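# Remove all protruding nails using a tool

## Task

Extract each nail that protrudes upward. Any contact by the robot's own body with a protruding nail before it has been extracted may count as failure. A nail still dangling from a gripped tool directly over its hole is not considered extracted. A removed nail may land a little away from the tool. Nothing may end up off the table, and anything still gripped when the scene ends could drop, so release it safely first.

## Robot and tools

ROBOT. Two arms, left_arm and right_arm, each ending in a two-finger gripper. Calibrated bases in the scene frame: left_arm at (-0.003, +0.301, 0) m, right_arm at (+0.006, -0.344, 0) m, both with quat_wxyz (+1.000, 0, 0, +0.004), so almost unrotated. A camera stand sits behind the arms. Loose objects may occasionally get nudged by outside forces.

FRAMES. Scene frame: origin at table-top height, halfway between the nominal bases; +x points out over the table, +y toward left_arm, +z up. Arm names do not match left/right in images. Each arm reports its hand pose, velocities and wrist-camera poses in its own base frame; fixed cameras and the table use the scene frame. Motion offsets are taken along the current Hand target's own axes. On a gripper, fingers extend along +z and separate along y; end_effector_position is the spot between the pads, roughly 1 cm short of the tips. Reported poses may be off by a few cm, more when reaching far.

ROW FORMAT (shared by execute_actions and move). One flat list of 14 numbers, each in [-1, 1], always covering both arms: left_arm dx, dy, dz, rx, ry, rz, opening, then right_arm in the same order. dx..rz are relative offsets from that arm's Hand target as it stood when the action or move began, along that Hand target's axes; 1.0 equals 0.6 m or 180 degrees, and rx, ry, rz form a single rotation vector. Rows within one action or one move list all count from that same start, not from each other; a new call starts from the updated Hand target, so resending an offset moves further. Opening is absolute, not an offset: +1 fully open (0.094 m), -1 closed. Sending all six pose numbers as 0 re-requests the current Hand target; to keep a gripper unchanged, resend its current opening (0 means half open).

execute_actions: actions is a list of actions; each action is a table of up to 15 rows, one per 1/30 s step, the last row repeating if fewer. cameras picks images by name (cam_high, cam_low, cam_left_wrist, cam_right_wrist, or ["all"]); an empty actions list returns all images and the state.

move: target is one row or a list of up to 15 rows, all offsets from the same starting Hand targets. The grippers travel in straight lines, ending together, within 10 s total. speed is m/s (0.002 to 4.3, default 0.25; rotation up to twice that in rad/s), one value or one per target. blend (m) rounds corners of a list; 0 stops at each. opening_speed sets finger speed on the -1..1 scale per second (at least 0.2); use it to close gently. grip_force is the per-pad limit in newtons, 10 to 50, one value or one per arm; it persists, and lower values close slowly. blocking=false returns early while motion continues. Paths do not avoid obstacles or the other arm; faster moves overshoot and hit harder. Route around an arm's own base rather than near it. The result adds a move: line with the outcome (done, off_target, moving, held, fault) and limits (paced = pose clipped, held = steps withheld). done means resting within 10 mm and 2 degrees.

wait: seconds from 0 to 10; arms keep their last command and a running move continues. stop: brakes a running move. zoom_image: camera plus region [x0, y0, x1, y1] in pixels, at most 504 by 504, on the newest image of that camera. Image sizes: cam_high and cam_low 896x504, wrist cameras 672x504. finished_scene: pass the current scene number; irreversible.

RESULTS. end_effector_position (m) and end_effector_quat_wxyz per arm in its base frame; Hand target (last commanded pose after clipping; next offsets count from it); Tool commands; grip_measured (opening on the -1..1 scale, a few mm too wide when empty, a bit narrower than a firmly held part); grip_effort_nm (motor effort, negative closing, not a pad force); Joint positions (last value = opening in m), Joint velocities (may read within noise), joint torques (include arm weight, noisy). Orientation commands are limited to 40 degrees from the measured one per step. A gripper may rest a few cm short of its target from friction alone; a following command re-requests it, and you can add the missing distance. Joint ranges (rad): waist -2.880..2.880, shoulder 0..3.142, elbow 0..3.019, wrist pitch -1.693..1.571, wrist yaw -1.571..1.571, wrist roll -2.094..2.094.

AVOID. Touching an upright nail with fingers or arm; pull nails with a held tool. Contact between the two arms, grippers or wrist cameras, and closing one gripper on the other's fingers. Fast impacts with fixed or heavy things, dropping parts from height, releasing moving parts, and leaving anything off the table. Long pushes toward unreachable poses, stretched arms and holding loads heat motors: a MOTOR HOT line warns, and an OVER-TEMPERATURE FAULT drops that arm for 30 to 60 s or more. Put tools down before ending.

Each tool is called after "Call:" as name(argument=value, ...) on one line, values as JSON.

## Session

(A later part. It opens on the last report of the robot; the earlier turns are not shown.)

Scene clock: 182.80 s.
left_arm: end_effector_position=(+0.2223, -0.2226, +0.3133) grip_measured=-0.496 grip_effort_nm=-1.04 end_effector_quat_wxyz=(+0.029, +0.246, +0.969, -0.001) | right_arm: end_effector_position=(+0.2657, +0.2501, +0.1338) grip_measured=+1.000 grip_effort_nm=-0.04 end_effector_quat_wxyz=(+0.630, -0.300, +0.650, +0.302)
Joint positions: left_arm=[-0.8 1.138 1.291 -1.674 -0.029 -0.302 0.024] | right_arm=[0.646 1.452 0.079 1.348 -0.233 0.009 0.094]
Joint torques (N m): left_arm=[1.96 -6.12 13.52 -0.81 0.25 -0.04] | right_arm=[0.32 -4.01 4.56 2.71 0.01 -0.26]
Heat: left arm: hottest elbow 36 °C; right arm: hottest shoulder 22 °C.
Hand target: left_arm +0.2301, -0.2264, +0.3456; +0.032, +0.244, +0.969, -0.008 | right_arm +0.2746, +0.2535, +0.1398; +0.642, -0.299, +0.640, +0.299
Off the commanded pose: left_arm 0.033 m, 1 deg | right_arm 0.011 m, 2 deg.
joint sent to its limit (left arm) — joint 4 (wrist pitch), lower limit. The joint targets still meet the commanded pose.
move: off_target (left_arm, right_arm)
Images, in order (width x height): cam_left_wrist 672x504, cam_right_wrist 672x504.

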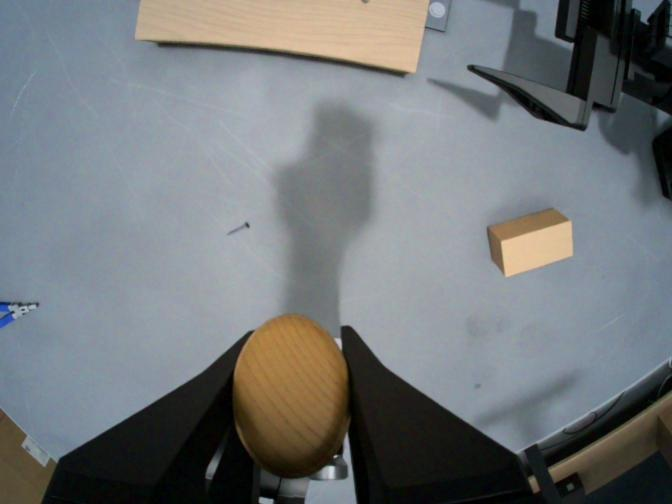

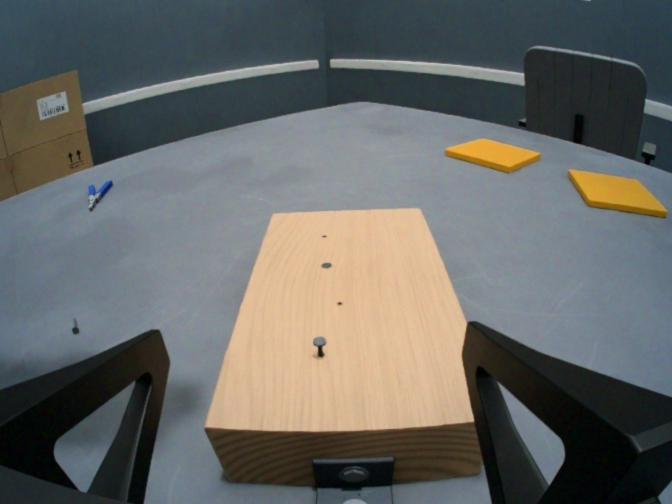

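Call:
wait(seconds=0.1, cameras=["cam_low","cam_high"])

Call:
zoom_image(camera="cam_high", region=[520, 240, 720, 400])

Scene clock: 183.07 s.
left_arm: end_effector_position=(+0.2223, -0.2226, +0.3133) grip_measured=-0.496 grip_effort_nm=-1.03 end_effector_quat_wxyz=(+0.029, +0.246, +0.969, -0.001) | right_arm: end_effector_position=(+0.2657, +0.2501, +0.1338) grip_measured=+1.000 grip_effort_nm=-0.04 end_effector_quat_wxyz=(+0.630, -0.300, +0.650, +0.302)
Joint positions: left_arm=[-0.8 1.138 1.291 -1.674 -0.029 -0.302 0.024] | right_arm=[0.646 1.452 0.079 1.348 -0.233 0.009 0.094]
Joint torques (N m): left_arm=[1.85 -6.07 13.53 -0.83 0.24 -0.06] | right_arm=[-0.03 -4.19 4.41 2.93 0 -0.26]
Heat: left arm: hottest elbow 36 °C; right arm: hottest shoulder 22 °C.
Hand target: left_arm +0.2301, -0.2264, +0.3456; +0.032, +0.244, +0.969, -0.008 | right_arm +0.2746, +0.2535, +0.1398; +0.642, -0.299, +0.640, +0.299
Tool commands: left_gripper/opening=-1.0 right_gripper/opening=+1.0
Off the commanded pose: left_arm 0.033 m, 1 deg | right_arm 0.011 m, 2 deg.
wait: 0.10 s; at rest from the start
Images, in order (width x height): cam_high 896x504, cam_low 896x504.

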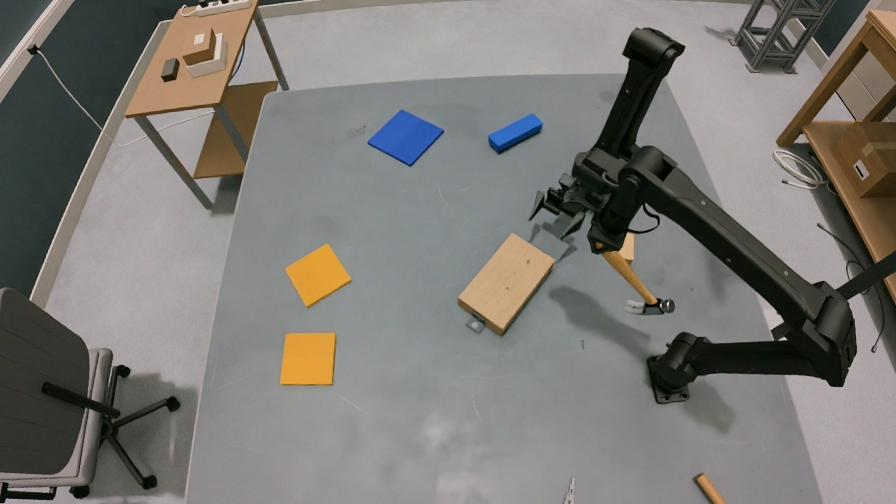

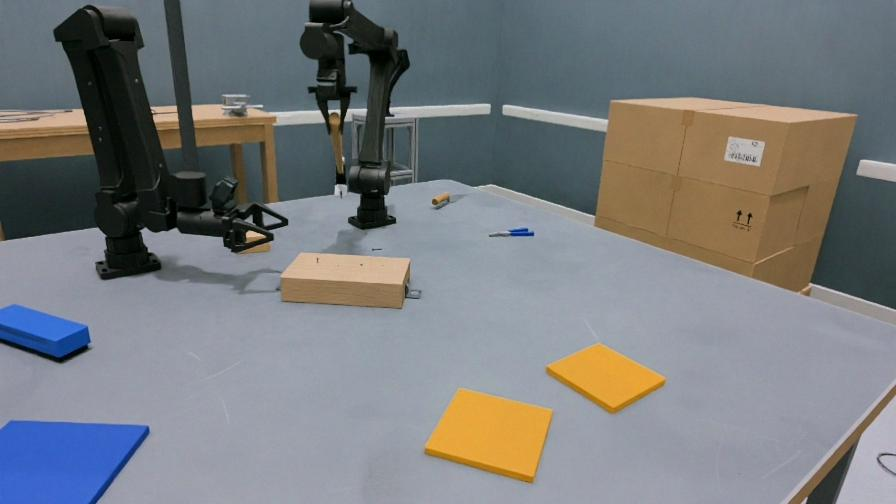

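Scaled by 2.520 from the camera's 896x504 image, which has a finer 1280x720 frame.

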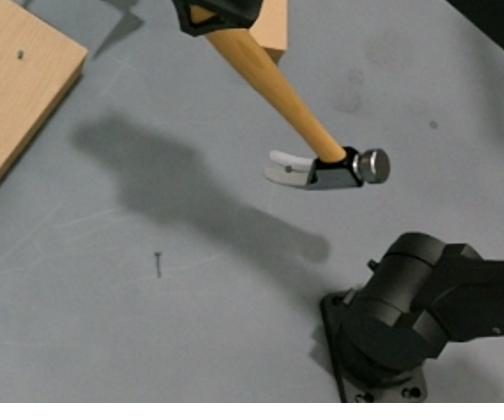

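Call:
move(target=[-0.01,0,0.175,0,0,0,-1,0,0,0,0,0,0,1], speed=0.2, cameras=["cam_low","cam_high"])

Call:
zoom_image(camera="cam_high", region=[520, 240, 720, 400])

Call:
zoom_image(camera="cam_low", region=[260, 100, 460, 260])

Scene clock: 184.43 s.
left_arm: end_effector_position=(+0.2377, -0.2330, +0.2318) grip_measured=-0.496 grip_effort_nm=-1.03 end_effector_quat_wxyz=(+0.025, +0.246, +0.969, +0.001) | right_arm: end_effector_position=(+0.2657, +0.2501, +0.1338) grip_measured=+1.000 grip_effort_nm=-0.04 end_effector_quat_wxyz=(+0.630, -0.300, +0.650, +0.302)
Joint positions: left_arm=[-0.788 1.183 1.111 -1.457 -0.027 -0.291 0.024] | right_arm=[0.646 1.452 0.079 1.348 -0.233 0.009 0.094]
Joint torques (N m): left_arm=[2.02 -7.47 9.22 -0.03 0.24 -0.07] | right_arm=[-0.38 -3.49 4.44 2.89 0.02 -0.32]
Heat: left arm: hottest elbow 36 °C; right arm: hottest shoulder 22 °C.
Hand target: left_arm +0.2416, -0.2325, +0.2411; +0.032, +0.244, +0.969, -0.008 | right_arm +0.2746, +0.2535, +0.1398; +0.642, -0.299, +0.640, +0.299
Off the commanded pose: left_arm 0.010 m, 1 deg | right_arm 0.011 m, 2 deg.
move: off_target (right_arm)
Images, in order (width x height): cam_high 896x504, cam_low 896x504.

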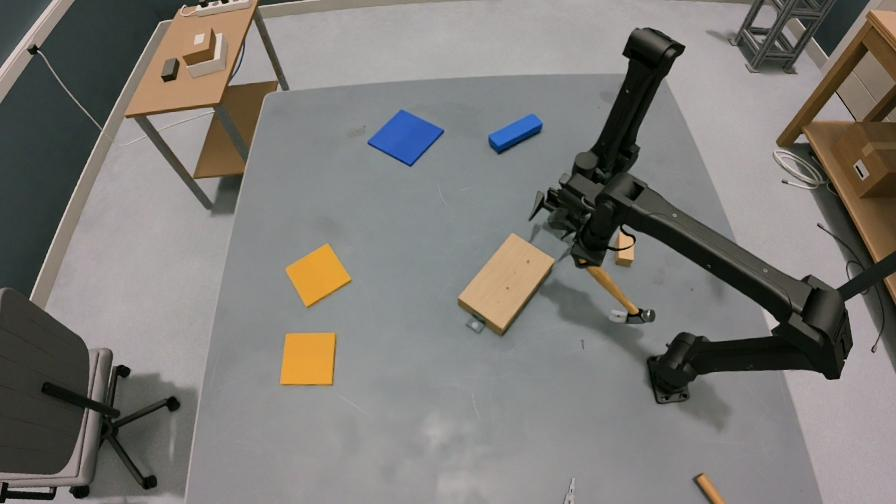

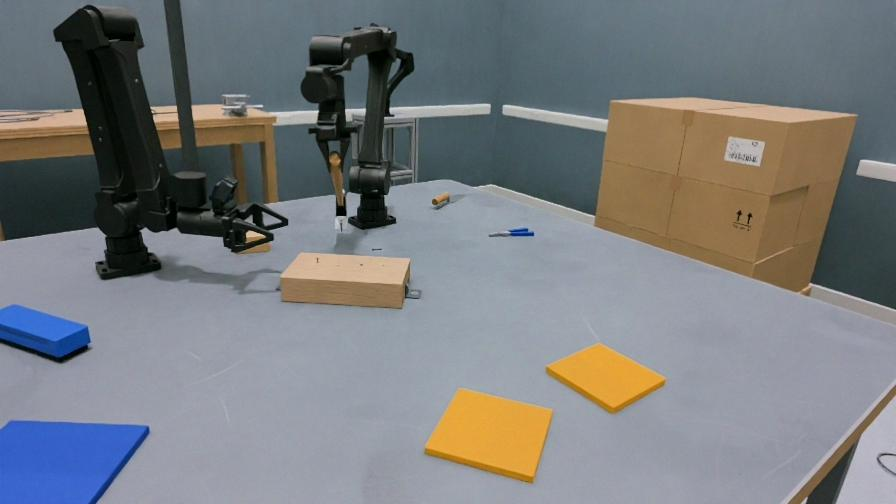

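Scaled by 2.520 from the camera's 896x504 image, which has a finer 1280x720 frame.

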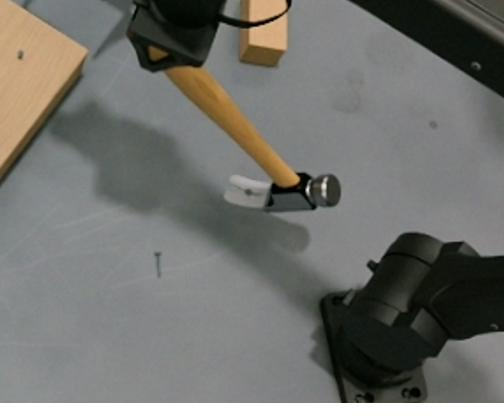

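Scaled by 2.520 from the camera's 896x504 image, which has a finer 1280x720 frame.

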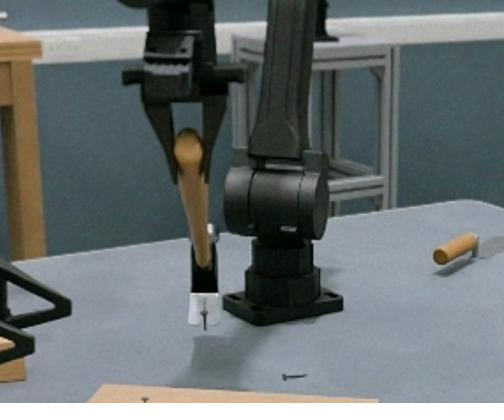

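Call:
move(target=[0.006,0,0.075,0,0,0,-1,0,0,0,0,0,0,1], speed=0.12, cameras=["cam_low","cam_high"])

Call:
zoom_image(camera="cam_low", region=[260, 140, 460, 300])

Scene clock: 185.63 s.
left_arm: end_effector_position=(+0.2371, -0.2324, +0.1910) grip_measured=-0.496 grip_effort_nm=-1.03 end_effector_quat_wxyz=(+0.030, +0.246, +0.969, -0.002) | right_arm: end_effector_position=(+0.2657, +0.2501, +0.1338) grip_measured=+1.000 grip_effort_nm=-0.04 end_effector_quat_wxyz=(+0.630, -0.300, +0.650, +0.302)
Joint positions: left_arm=[-0.788 1.186 1.006 -1.336 -0.027 -0.291 0.024] | right_arm=[0.646 1.452 0.079 1.348 -0.233 0.009 0.094]
Joint torques (N m): left_arm=[1.9 -6.77 8.92 -0.01 0.25 -0.05] | right_arm=[0.21 -4.07 4.44 2.7 -0.01 -0.3]
Heat: left arm: hottest elbow 36 °C; right arm: hottest shoulder 22 °C.
Hand target: left_arm +0.2410, -0.2321, +0.1961; +0.032, +0.244, +0.969, -0.008 | right_arm +0.2746, +0.2535, +0.1398; +0.642, -0.299, +0.640, +0.299
Off the commanded pose: left_arm 0.006 m, 1 deg | right_arm 0.011 m, 2 deg.
move: off_target (right_arm)
Images, in order (width x height): cam_high 896x504, cam_low 896x504.

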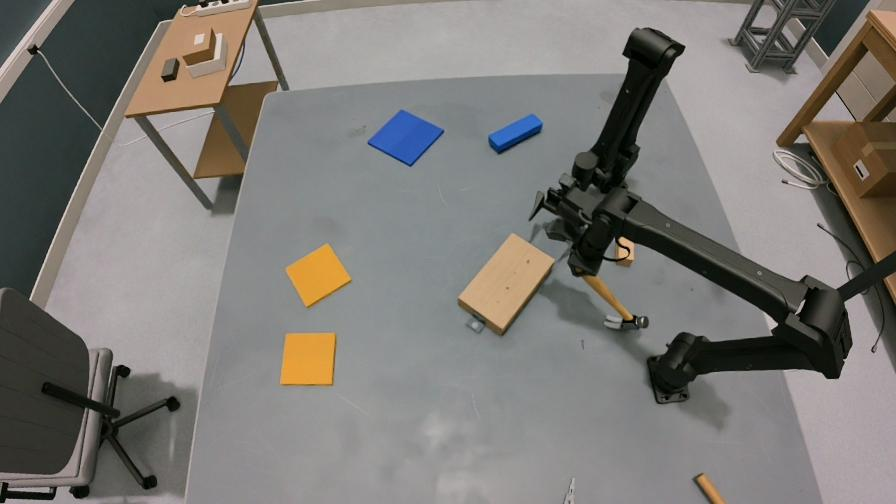

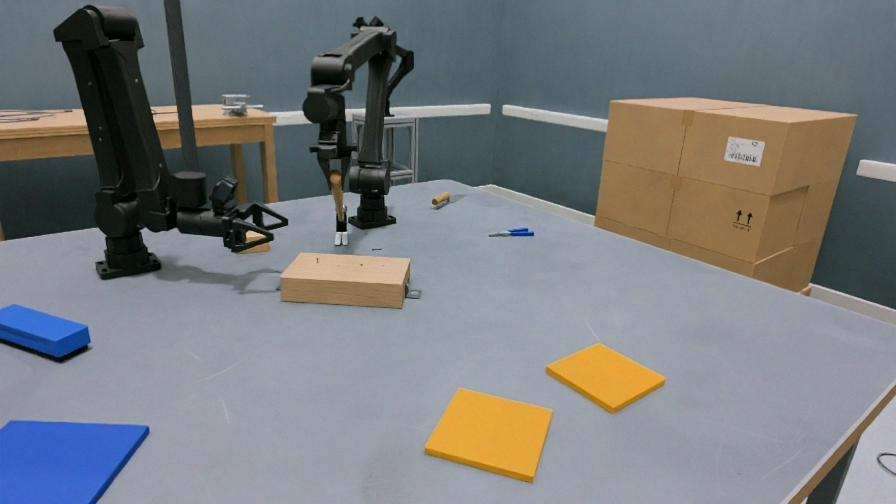

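Scaled by 2.520 from the camera's 896x504 image, which has a finer 1280x720 frame.

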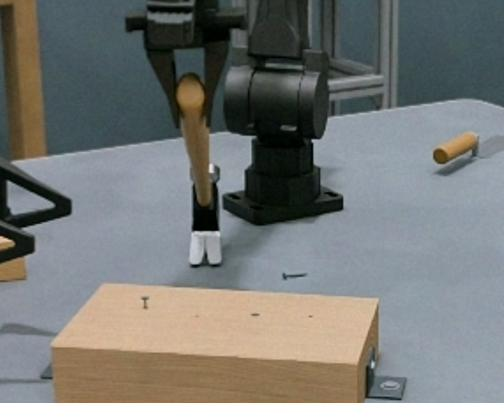

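Call:
move(target=[[0.075,0,0.0,0,0,0,-1,0,0,0,0,0,0,1],[0.07,0,-0.08,0,0,0,-1,0,0,0,0,0,0,1]], speed=0.15, cameras=["cam_low","cam_high"])

Call:
zoom_image(camera="cam_low", region=[280, 160, 430, 280])

Call:
zoom_image(camera="cam_high", region=[540, 260, 690, 380])

Scene clock: 187.87 s.
left_arm: end_effector_position=(+0.1964, -0.1982, +0.2096) grip_measured=-0.496 grip_effort_nm=-1.04 end_effector_quat_wxyz=(+0.010, +0.240, +0.971, +0.009) | right_arm: end_effector_position=(+0.2657, +0.2501, +0.1338) grip_measured=+1.000 grip_effort_nm=-0.04 end_effector_quat_wxyz=(+0.630, -0.300, +0.650, +0.302)
Joint positions: left_arm=[-0.805 1.063 0.966 -1.466 -0.026 -0.319 0.024] | right_arm=[0.646 1.452 0.079 1.348 -0.233 0.009 0.094]
Joint torques (N m): left_arm=[-0.26 -5.77 13.01 -0.98 0.11 -0.2] | right_arm=[0.09 -3.66 4.44 2.86 0.02 -0.33]
Heat: left arm: hottest elbow 36 °C; right arm: hottest shoulder 22 °C.
Hand target: left_arm +0.2012, -0.2108, +0.2411; +0.032, +0.244, +0.969, -0.008 | right_arm +0.2746, +0.2535, +0.1398; +0.642, -0.299, +0.640, +0.299
Off the commanded pose: left_arm 0.034 m, 3 deg | right_arm 0.011 m, 2 deg.
move: off_target (left_arm, right_arm)
Images, in order (width x height): cam_high 896x504, cam_low 896x504.

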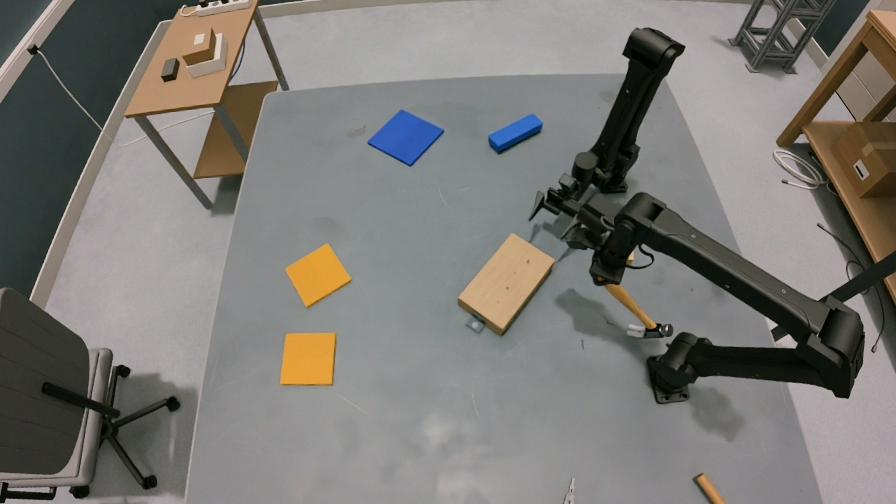

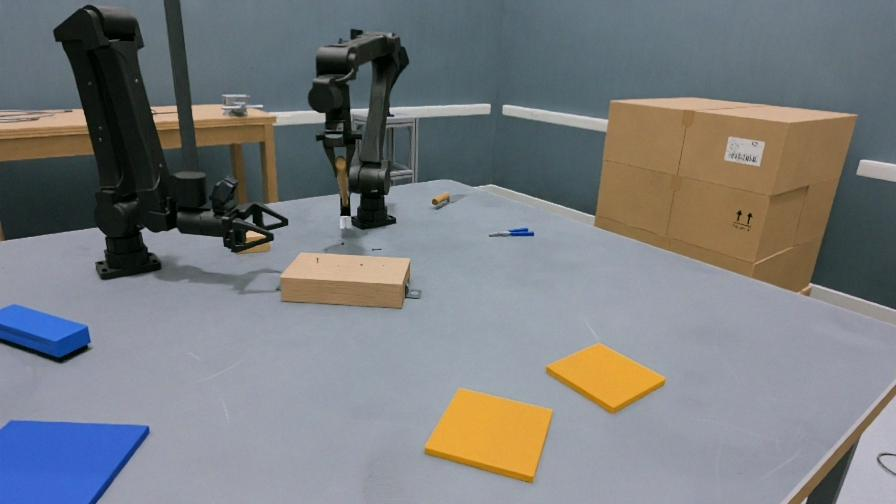

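Scaled by 3.360 from the camera's 896x504 image, which has a finer 1280x720 frame.

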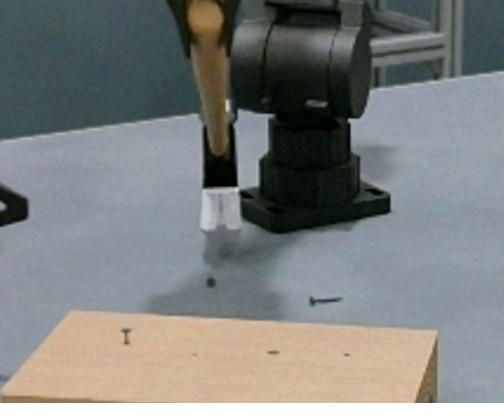

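Scaled by 3.360 from the camera's 896x504 image, which has a finer 1280x720 frame.

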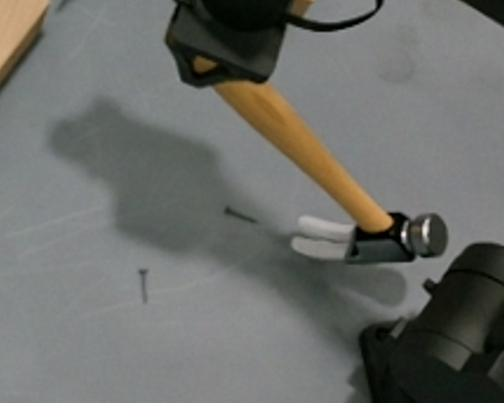

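Call:
move(target=[[-0.0077,0,-0.1165,0,-0.08,0,-1,0,0,0,0,0,0,1],[-0.318,-0.0917,-0.096,0,-0.08,0,-1,0,0,0,0,0,0,1]], speed=0.15, cameras=["cam_right_wrist","cam_left_wrist"])

Call:
zoom_image(camera="cam_right_wrist", region=[100, 230, 400, 430])

Scene clock: 191.80 s.
left_arm: end_effector_position=(+0.3231, -0.3372, +0.2713) grip_measured=-0.496 grip_effort_nm=-1.03 end_effector_quat_wxyz=(+0.121, +0.245, +0.962, -0.014) | right_arm: end_effector_position=(+0.2657, +0.2501, +0.1338) grip_measured=+1.000 grip_effort_nm=-0.04 end_effector_quat_wxyz=(+0.630, -0.300, +0.650, +0.302)
Joint positions: left_arm=[-0.847 1.419 1.412 -1.347 -0.112 -0.336 0.024] | right_arm=[0.646 1.452 0.079 1.348 -0.233 0.009 0.094]
Joint torques (N m): left_arm=[1.9 -11.75 14.19 0.18 0.08 -0.03] | right_arm=[-0.5 -3.55 4.63 2.96 0.01 -0.25]
Heat: left arm: hottest elbow 36 °C; right arm: hottest shoulder 22 °C.
Hand target: left_arm +0.3396, -0.3477, +0.3111; +0.153, +0.241, +0.958, -0.038 | right_arm +0.2746, +0.2535, +0.1398; +0.642, -0.299, +0.640, +0.299
Off the commanded pose: left_arm 0.044 m, 5 deg | right_arm 0.011 m, 2 deg.
move: off_target (left_arm, right_arm)
Images, in order (width x height): cam_left_wrist 672x504, cam_right_wrist 672x504.

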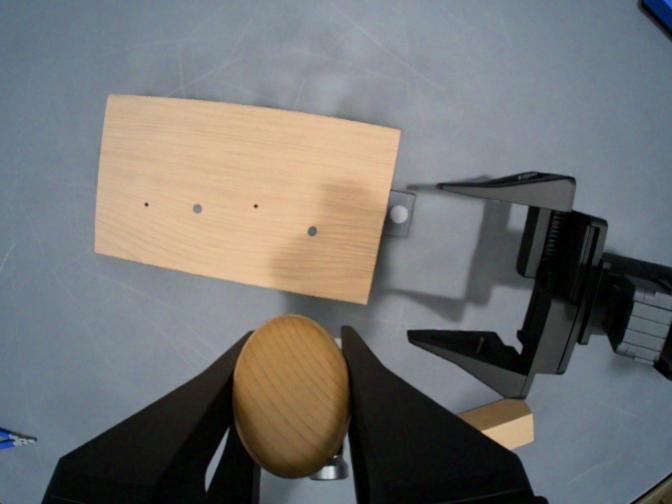

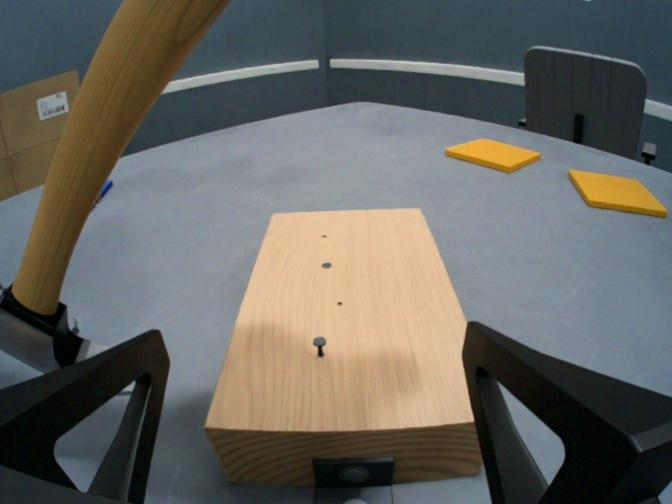

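Scaled by 1.680 from the camera's 672x504 image, which has a finer 960x720 frame.

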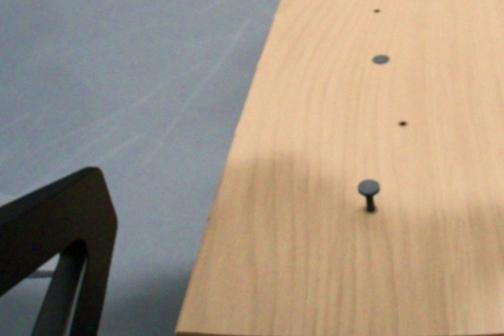

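Call:
move(target=[-0.079,0,0.026,0,0,0,-1,0,0,-0.067,0,0,0,1], speed=0.12, cameras=["cam_right_wrist","cam_left_wrist"])

Call:
zoom_image(camera="cam_right_wrist", region=[100, 230, 400, 430])

Scene clock: 193.33 s.
left_arm: end_effector_position=(+0.3684, -0.3628, +0.2697) grip_measured=-0.496 grip_effort_nm=-1.03 end_effector_quat_wxyz=(+0.121, +0.244, +0.962, -0.016) | right_arm: end_effector_position=(+0.2549, +0.2339, +0.1295) grip_measured=+1.000 grip_effort_nm=-0.04 end_effector_quat_wxyz=(+0.626, -0.300, +0.653, +0.301)
Joint positions: left_arm=[-0.811 1.545 1.545 -1.347 -0.101 -0.303 0.024] | right_arm=[0.61 1.436 0.031 1.37 -0.269 0.009 0.094]
Joint torques (N m): left_arm=[1.73 -14.15 14.17 -0.02 0.08 -0.03] | right_arm=[0.38 -3.72 3.56 1.84 0.12 -0.16]
Heat: left arm: hottest elbow 37 °C; right arm: hottest shoulder 22 °C.
Hand target: left_arm +0.3834, -0.3714, +0.3110; +0.153, +0.241, +0.958, -0.038 | right_arm +0.2579, +0.2377, +0.1305; +0.627, -0.301, +0.652, +0.303 (not the last commanded pose)
Off the commanded pose: left_arm 0.045 m, 4 deg | right_arm 0.016 m, 2 deg.
move: held (right_arm; a check stopped the path), off_target (left_arm); limits=held
pose unreachable (right arm): on one or more control steps of this call, first in action 0 (counted from 0), this arm could not follow its commanded pose, so it was not sent that pose on those steps. It may still have moved: this result reports where it is.
cause: moving toward the commanded pose would bring two parts of the arm too close to each other (its shoulder (the part past joint 1) and its forearm (the part past joint 3), with joints 2 (shoulder) and 3 (elbow) between them, 16 mm apart when it was first held).
Images, in order (width x height): cam_left_wrist 672x504, cam_right_wrist 672x504.

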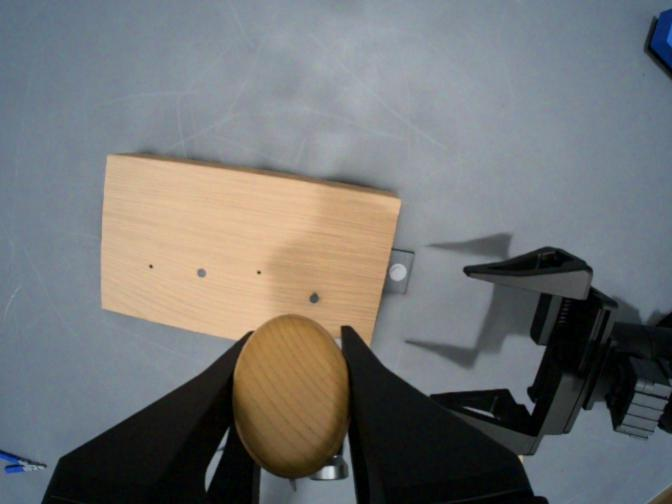

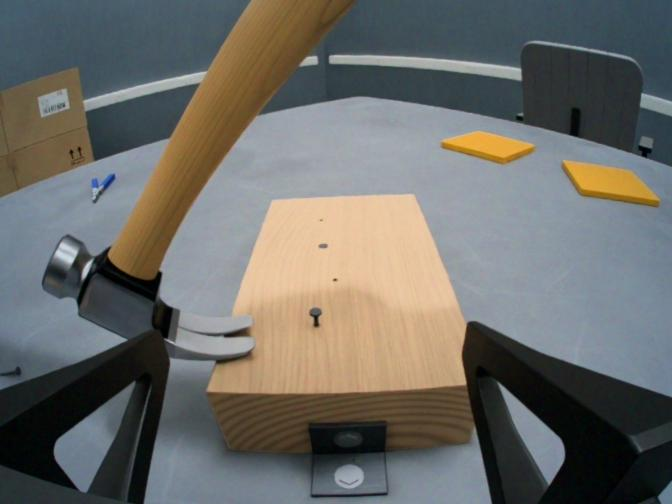

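Scaled by 1.680 from the camera's 672x504 image, which has a finer 960x720 frame.

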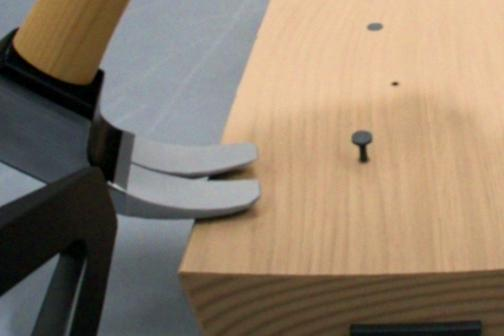

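Call:
move(target=[-0.06,0.02,0.035,0,0,0,-1,0,0,0,0,0,0,1], speed=0.1, cameras=["cam_right_wrist"])

Call:
zoom_image(camera="cam_right_wrist", region=[150, 250, 400, 400])

Scene clock: 195.90 s.
left_arm: end_effector_position=(+0.4065, -0.3713, +0.2662) grip_measured=-0.496 grip_effort_nm=-1.04 end_effector_quat_wxyz=(+0.120, +0.245, +0.962, -0.020) | right_arm: end_effector_position=(+0.2549, +0.2339, +0.1295) grip_measured=+1.000 grip_effort_nm=-0.04 end_effector_quat_wxyz=(+0.626, -0.300, +0.653, +0.301)
Joint positions: left_arm=[-0.766 1.63 1.637 -1.348 -0.083 -0.258 0.024] | right_arm=[0.61 1.436 0.031 1.37 -0.269 0.009 0.094]
Joint torques (N m): left_arm=[1.79 -14.86 13.96 0.35 -0.06 -0.06] | right_arm=[1.26 -4.6 3.66 1.83 0.15 -0.17]
Heat: left arm: hottest elbow 37 °C; right arm: hottest shoulder 22 °C.
Hand target: left_arm +0.4250, -0.3801, +0.3022; +0.153, +0.241, +0.958, -0.038 | right_arm +0.2579, +0.2377, +0.1305; +0.627, -0.301, +0.652, +0.303
Off the commanded pose: left_arm 0.041 m, 4 deg | right_arm 0.005 m, 0 deg.
move: off_target (left_arm)
Images, in order (width x height): cam_right_wrist 672x504.

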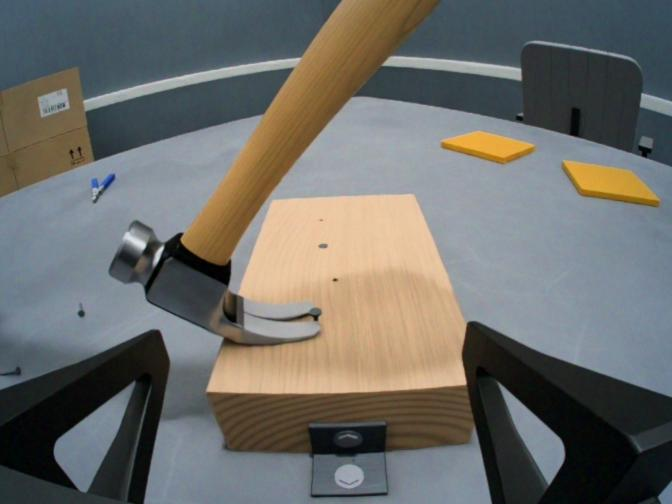

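Scaled by 2.016 from the camera's 672x504 image, which has a finer 960x720 frame.

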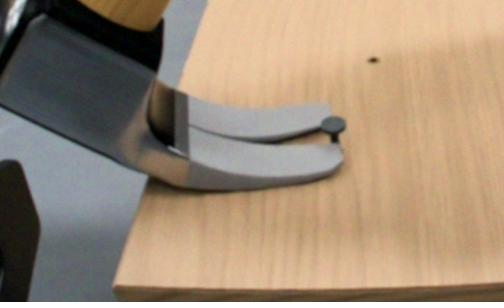

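Call:
move(target=[-0.065,0.004,0.035,0,0,0,-1,0,0,0,0,0,0,1], speed=0.08, cameras=["cam_right_wrist"])

Call:
zoom_image(camera="cam_right_wrist", region=[200, 230, 420, 380])

Scene clock: 197.17 s.
left_arm: end_effector_position=(+0.4346, -0.3886, +0.2615) grip_measured=-0.496 grip_effort_nm=-1.03 end_effector_quat_wxyz=(+0.109, +0.245, +0.963, -0.022) | right_arm: end_effector_position=(+0.2549, +0.2339, +0.1295) grip_measured=+1.000 grip_effort_nm=-0.04 end_effector_quat_wxyz=(+0.626, -0.300, +0.653, +0.301)
Joint positions: left_arm=[-0.748 1.729 1.755 -1.383 -0.065 -0.244 0.024] | right_arm=[0.61 1.436 0.031 1.37 -0.269 0.009 0.094]
Joint torques (N m): left_arm=[2.37 -15.27 14.39 1.25 -0.52 0.05] | right_arm=[0.67 -3.84 3.64 2.07 0.14 -0.14]
Heat: left arm: hottest elbow 37 °C; right arm: hottest shoulder 22 °C.
Hand target: left_arm +0.4646, -0.3987, +0.2945; +0.153, +0.241, +0.958, -0.038 | right_arm +0.2579, +0.2377, +0.1305; +0.627, -0.301, +0.652, +0.303
Off the commanded pose: left_arm 0.046 m, 5 deg | right_arm 0.005 m, 0 deg.
move: off_target (left_arm)
Images, in order (width x height): cam_right_wrist 672x504.

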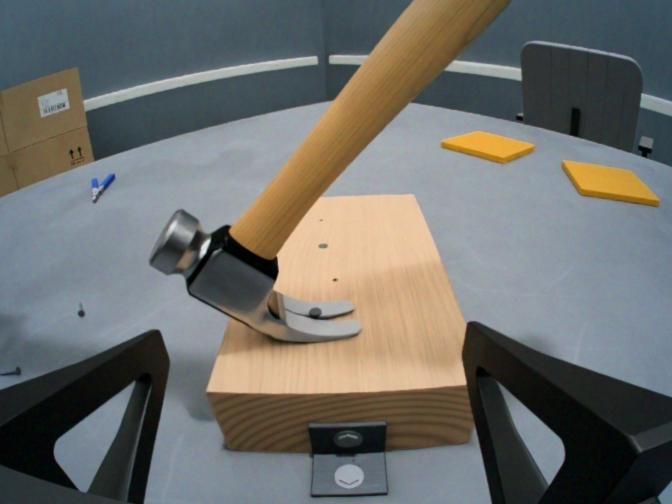

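Scaled by 2.291 from the camera's 672x504 image, which has a finer 960x720 frame.

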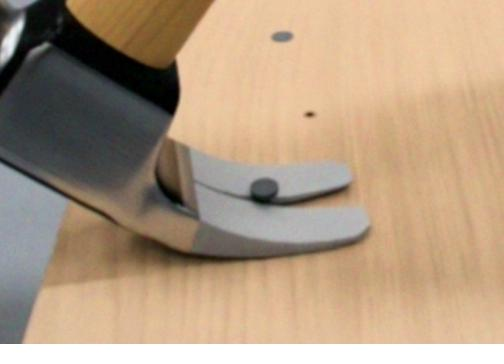

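Call:
move(target=[0.1,0,-0.053,0,-0.055,0,-1,0,0,0,0,0,0,1], speed=0.1)

Call:
move(target=[0.057,0,-0.053,0,-0.067,0,-1,0,0,0,0,0,0,1], speed=0.1, cameras=["cam_right_wrist","cam_left_wrist"])

Call:
zoom_image(camera="cam_right_wrist", region=[200, 230, 420, 380])

Scene clock: 199.70 s.
left_arm: end_effector_position=(+0.4010, -0.3648, +0.2808) grip_measured=-0.496 grip_effort_nm=-1.04 end_effector_quat_wxyz=(+0.200, +0.233, +0.950, -0.051) | right_arm: end_effector_position=(+0.2549, +0.2339, +0.1295) grip_measured=+1.000 grip_effort_nm=-0.04 end_effector_quat_wxyz=(+0.626, -0.300, +0.653, +0.301)
Joint positions: left_arm=[-0.773 1.502 1.49 -1.158 -0.112 -0.27 0.024] | right_arm=[0.61 1.436 0.031 1.37 -0.269 0.009 0.094]
Joint torques (N m): left_arm=[0.5 -15.62 9.7 1.83 -0.96 0.04] | right_arm=[0.79 -3.9 3.47 1.74 0.14 -0.11]
Heat: left arm: hottest elbow 38 °C; right arm: hottest shoulder 22 °C.
Hand target: left_arm +0.4058, -0.3669, +0.3060; +0.235, +0.237, +0.941, -0.059 | right_arm +0.2579, +0.2377, +0.1305; +0.627, -0.301, +0.652, +0.303
Off the commanded pose: left_arm 0.026 m, 4 deg | right_arm 0.005 m, 0 deg.
move: off_target (left_arm)

Scene clock: 201.33 s.
left_arm: end_effector_position=(+0.3632, -0.3447, +0.2941) grip_measured=-0.496 grip_effort_nm=-1.04 end_effector_quat_wxyz=(+0.299, +0.227, +0.924, -0.077) | right_arm: end_effector_position=(+0.2549, +0.2339, +0.1295) grip_measured=+1.000 grip_effort_nm=-0.04 end_effector_quat_wxyz=(+0.626, -0.300, +0.653, +0.301)
Joint positions: left_arm=[-0.825 1.283 1.239 -0.926 -0.193 -0.284 0.024] | right_arm=[0.61 1.436 0.031 1.37 -0.269 0.009 0.094]
Joint torques (N m): left_arm=[0.44 -12.1 9.46 2.15 -1.1 0.08] | right_arm=[1.14 -3.14 3.58 1.85 0.15 -0.13]
Heat: left arm: hottest elbow 38 °C; right arm: hottest shoulder 22 °C.
Hand target: left_arm +0.3659, -0.3456, +0.3180; +0.333, +0.230, +0.911, -0.084 | right_arm +0.2579, +0.2377, +0.1305; +0.627, -0.301, +0.652, +0.303
Off the commanded pose: left_arm 0.024 m, 4 deg | right_arm 0.005 m, 0 deg.
move: off_target (left_arm)
Images, in order (width x height): cam_left_wrist 672x504, cam_right_wrist 672x504.

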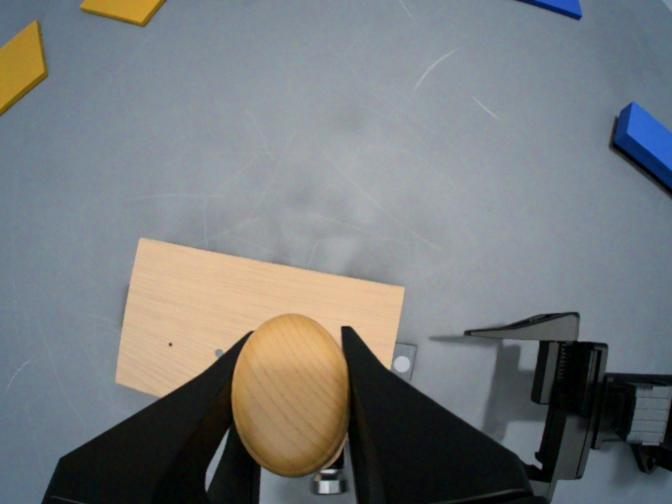

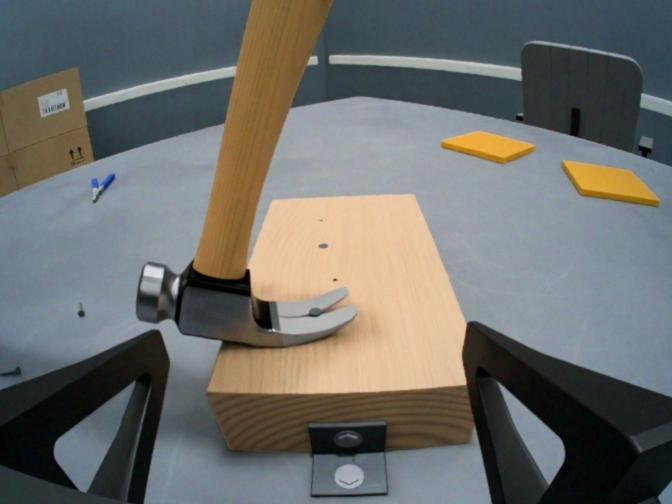

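Scaled by 2.291 from the camera's 672x504 image, which has a finer 960x720 frame.

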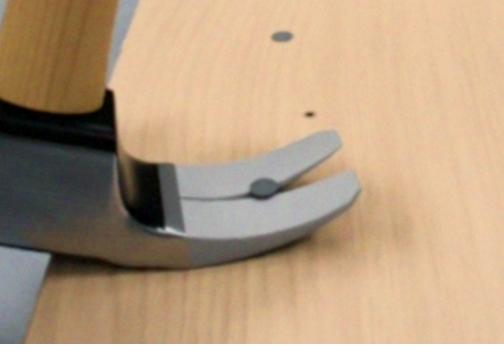

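Call:
move(target=[0.0595,0,-0.0587,0,-0.05,0,-1,0,0,0,0,0,0,1], speed=0.06)

Call:
move(target=[0.033,0,-0.037,0,-0.02,0,-1,0,0,0,0,0,0,1], speed=0.04, cameras=["cam_right_wrist"])

Call:
zoom_image(camera="cam_right_wrist", region=[140, 200, 380, 380])

Scene clock: 203.30 s.
left_arm: end_effector_position=(+0.3519, -0.3397, +0.2968) grip_measured=-0.496 grip_effort_nm=-1.04 end_effector_quat_wxyz=(+0.391, +0.216, +0.889, -0.097) | right_arm: end_effector_position=(+0.2549, +0.2339, +0.1295) grip_measured=+1.000 grip_effort_nm=-0.04 end_effector_quat_wxyz=(+0.626, -0.300, +0.653, +0.301)
Joint positions: left_arm=[-0.865 1.166 1.064 -0.677 -0.279 -0.27 0.024] | right_arm=[0.61 1.436 0.031 1.37 -0.269 0.009 0.094]
Joint torques (N m): left_arm=[-1.38 -16.67 7.3 -0.68 -0.98 -0.15] | right_arm=[0.44 -3.6 3.51 1.81 0.14 -0.16]
Heat: left arm: hottest elbow 37 °C; right arm: hottest shoulder 22 °C.
Hand target: left_arm +0.3219, -0.3218, +0.3219; +0.403, +0.222, +0.882, -0.101 | right_arm +0.2579, +0.2377, +0.1305; +0.627, -0.301, +0.652, +0.303
Off the commanded pose: left_arm 0.043 m, 2 deg | right_arm 0.005 m, 0 deg.
move: off_target (left_arm)

Scene clock: 204.70 s.
left_arm: end_effector_position=(+0.3338, -0.3286, +0.3001) grip_measured=-0.496 grip_effort_nm=-1.04 end_effector_quat_wxyz=(+0.425, +0.210, +0.875, -0.104) | right_arm: end_effector_position=(+0.2549, +0.2339, +0.1295) grip_measured=+1.000 grip_effort_nm=-0.04 end_effector_quat_wxyz=(+0.626, -0.300, +0.653, +0.301)
Joint positions: left_arm=[-0.896 1.082 0.975 -0.602 -0.326 -0.275 0.024] | right_arm=[0.61 1.436 0.031 1.37 -0.269 0.009 0.094]
Joint torques (N m): left_arm=[-2.32 -16.67 7.09 -1.39 -1.07 -0.2] | right_arm=[1.38 -3.9 3.41 1.98 0.11 -0.17]
Heat: left arm: hottest elbow 37 °C; right arm: hottest shoulder 22 °C.
Hand target: left_arm +0.2957, -0.3078, +0.3214; +0.430, +0.219, +0.869, -0.108 | right_arm +0.2579, +0.2377, +0.1305; +0.627, -0.301, +0.652, +0.303
Off the commanded pose: left_arm 0.048 m, 1 deg | right_arm 0.005 m, 0 deg.
move: off_target (left_arm)
Images, in order (width x height): cam_right_wrist 672x504.

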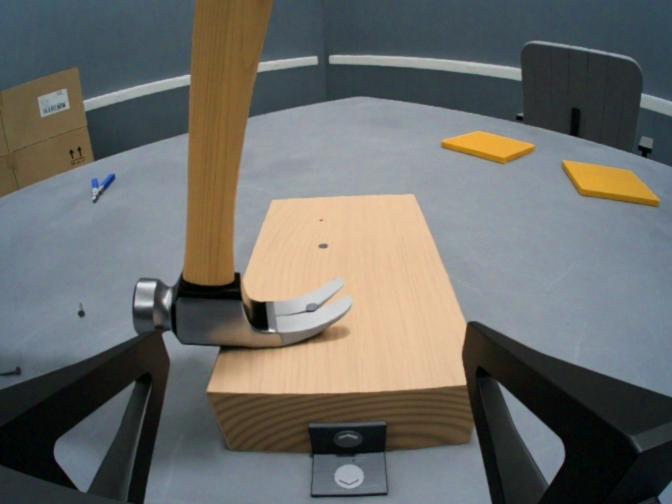

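Scaled by 2.100 from the camera's 672x504 image, which has a finer 960x720 frame.

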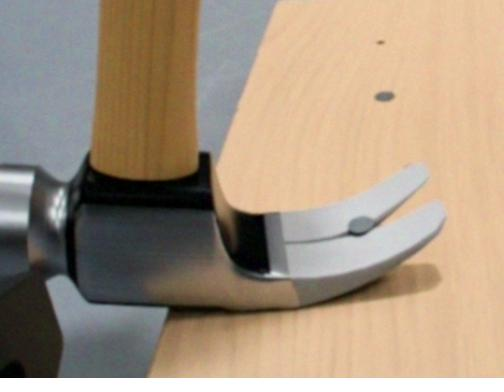

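Call:
move(target=[0.028,0,-0.03,0,-0.04,0,-1,0,0,0,0,0,0,1], speed=0.04, cameras=["cam_right_wrist"])

Call:
zoom_image(camera="cam_right_wrist", region=[140, 200, 380, 380])

Scene clock: 207.10 s.
left_arm: end_effector_position=(+0.2774, -0.2952, +0.3033) grip_measured=-0.496 grip_effort_nm=-1.04 end_effector_quat_wxyz=(+0.472, +0.209, +0.848, -0.117) | right_arm: end_effector_position=(+0.2549, +0.2339, +0.1295) grip_measured=+1.000 grip_effort_nm=-0.04 end_effector_quat_wxyz=(+0.626, -0.300, +0.653, +0.301)
Joint positions: left_arm=[-0.995 0.865 0.799 -0.551 -0.428 -0.288 0.024] | right_arm=[0.61 1.436 0.031 1.37 -0.269 0.009 0.094]
Joint torques (N m): left_arm=[-0.15 -4.84 10.35 1.16 -0.67 -0.02] | right_arm=[1.2 -4.19 3.54 1.89 0.14 -0.13]
Heat: left arm: hottest elbow 37 °C; right arm: hottest shoulder 22 °C.
Hand target: left_arm +0.2741, -0.2962, +0.3190; +0.484, +0.212, +0.840, -0.122 | right_arm +0.2579, +0.2377, +0.1305; +0.627, -0.301, +0.652, +0.303
Off the commanded pose: left_arm 0.016 m, 2 deg | right_arm 0.005 m, 0 deg.
move: off_target (left_arm)
Images, in order (width x height): cam_right_wrist 672x504.

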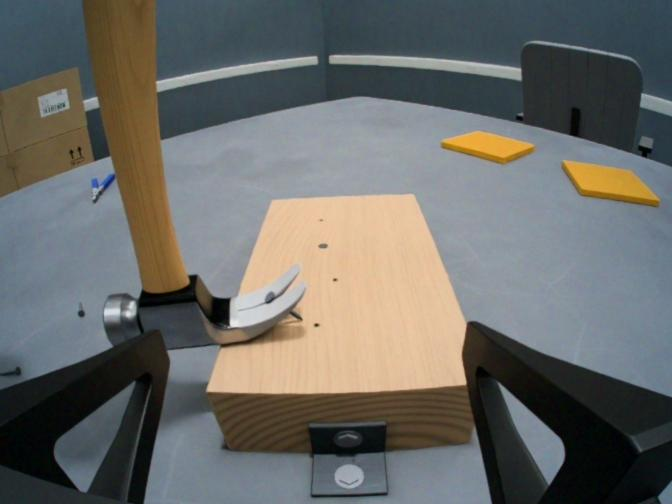

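Scaled by 2.100 from the camera's 672x504 image, which has a finer 960x720 frame.

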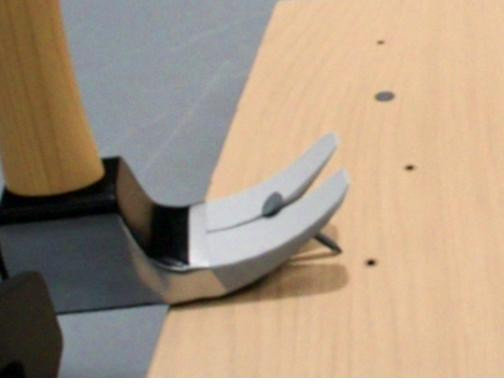

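Call:
move(target=[[0.0,0,-0.14,0,0,0,-1,0,0,0,0,0,0,1],[0.0,0.488,-0.14,0,0,0,-1,0,0,0,0,0,0,1],[0.0,0.488,-0.14,0,0.31,0,-1,0,0,0,0,0,0,1]], speed=0.22, blend=[0.02,0.02,0], cameras=["cam_high","cam_left_wrist"])

Scene clock: 212.33 s.
left_arm: end_effector_position=(+0.3411, -0.0019, +0.3288) grip_measured=-0.496 grip_effort_nm=-1.03 end_effector_quat_wxyz=(+0.042, +0.240, +0.970, -0.014) | right_arm: end_effector_position=(+0.2549, +0.2339, +0.1295) grip_measured=+1.000 grip_effort_nm=-0.04 end_effector_quat_wxyz=(+0.626, -0.300, +0.653, +0.301)
Joint positions: left_arm=[0.021 1.197 1.376 -1.676 0.049 0.505 0.024] | right_arm=[0.61 1.436 0.031 1.37 -0.269 0.009 0.094]
Joint torques (N m): left_arm=[-0.26 -7.18 13.46 -0.69 -0.53 -0.23] | right_arm=[1.26 -3.66 3.43 2 0.08 -0.16]
Heat: left arm: hottest elbow 37 °C; right arm: hottest shoulder 22 °C.
Hand target: left_arm +0.3489, -0.0040, +0.3613; +0.035, +0.244, +0.969, -0.009 | right_arm +0.2579, +0.2377, +0.1305; +0.627, -0.301, +0.652, +0.303
Off the commanded pose: left_arm 0.033 m, 1 deg | right_arm 0.005 m, 0 deg.
joint sent to its limit (left arm) — joint 4 (wrist pitch), lower limit. The joint targets are off in orientation, not in position.
move: off_target (left_arm)
Images, in order (width x height): cam_high 896x504, cam_left_wrist 672x504.

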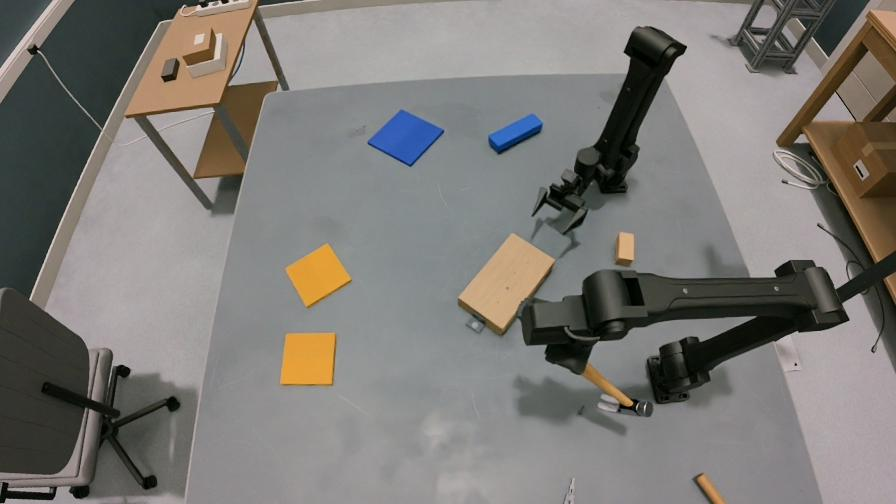

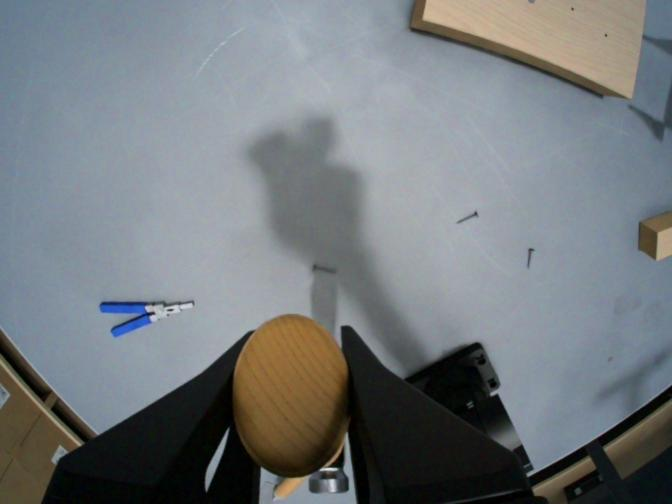

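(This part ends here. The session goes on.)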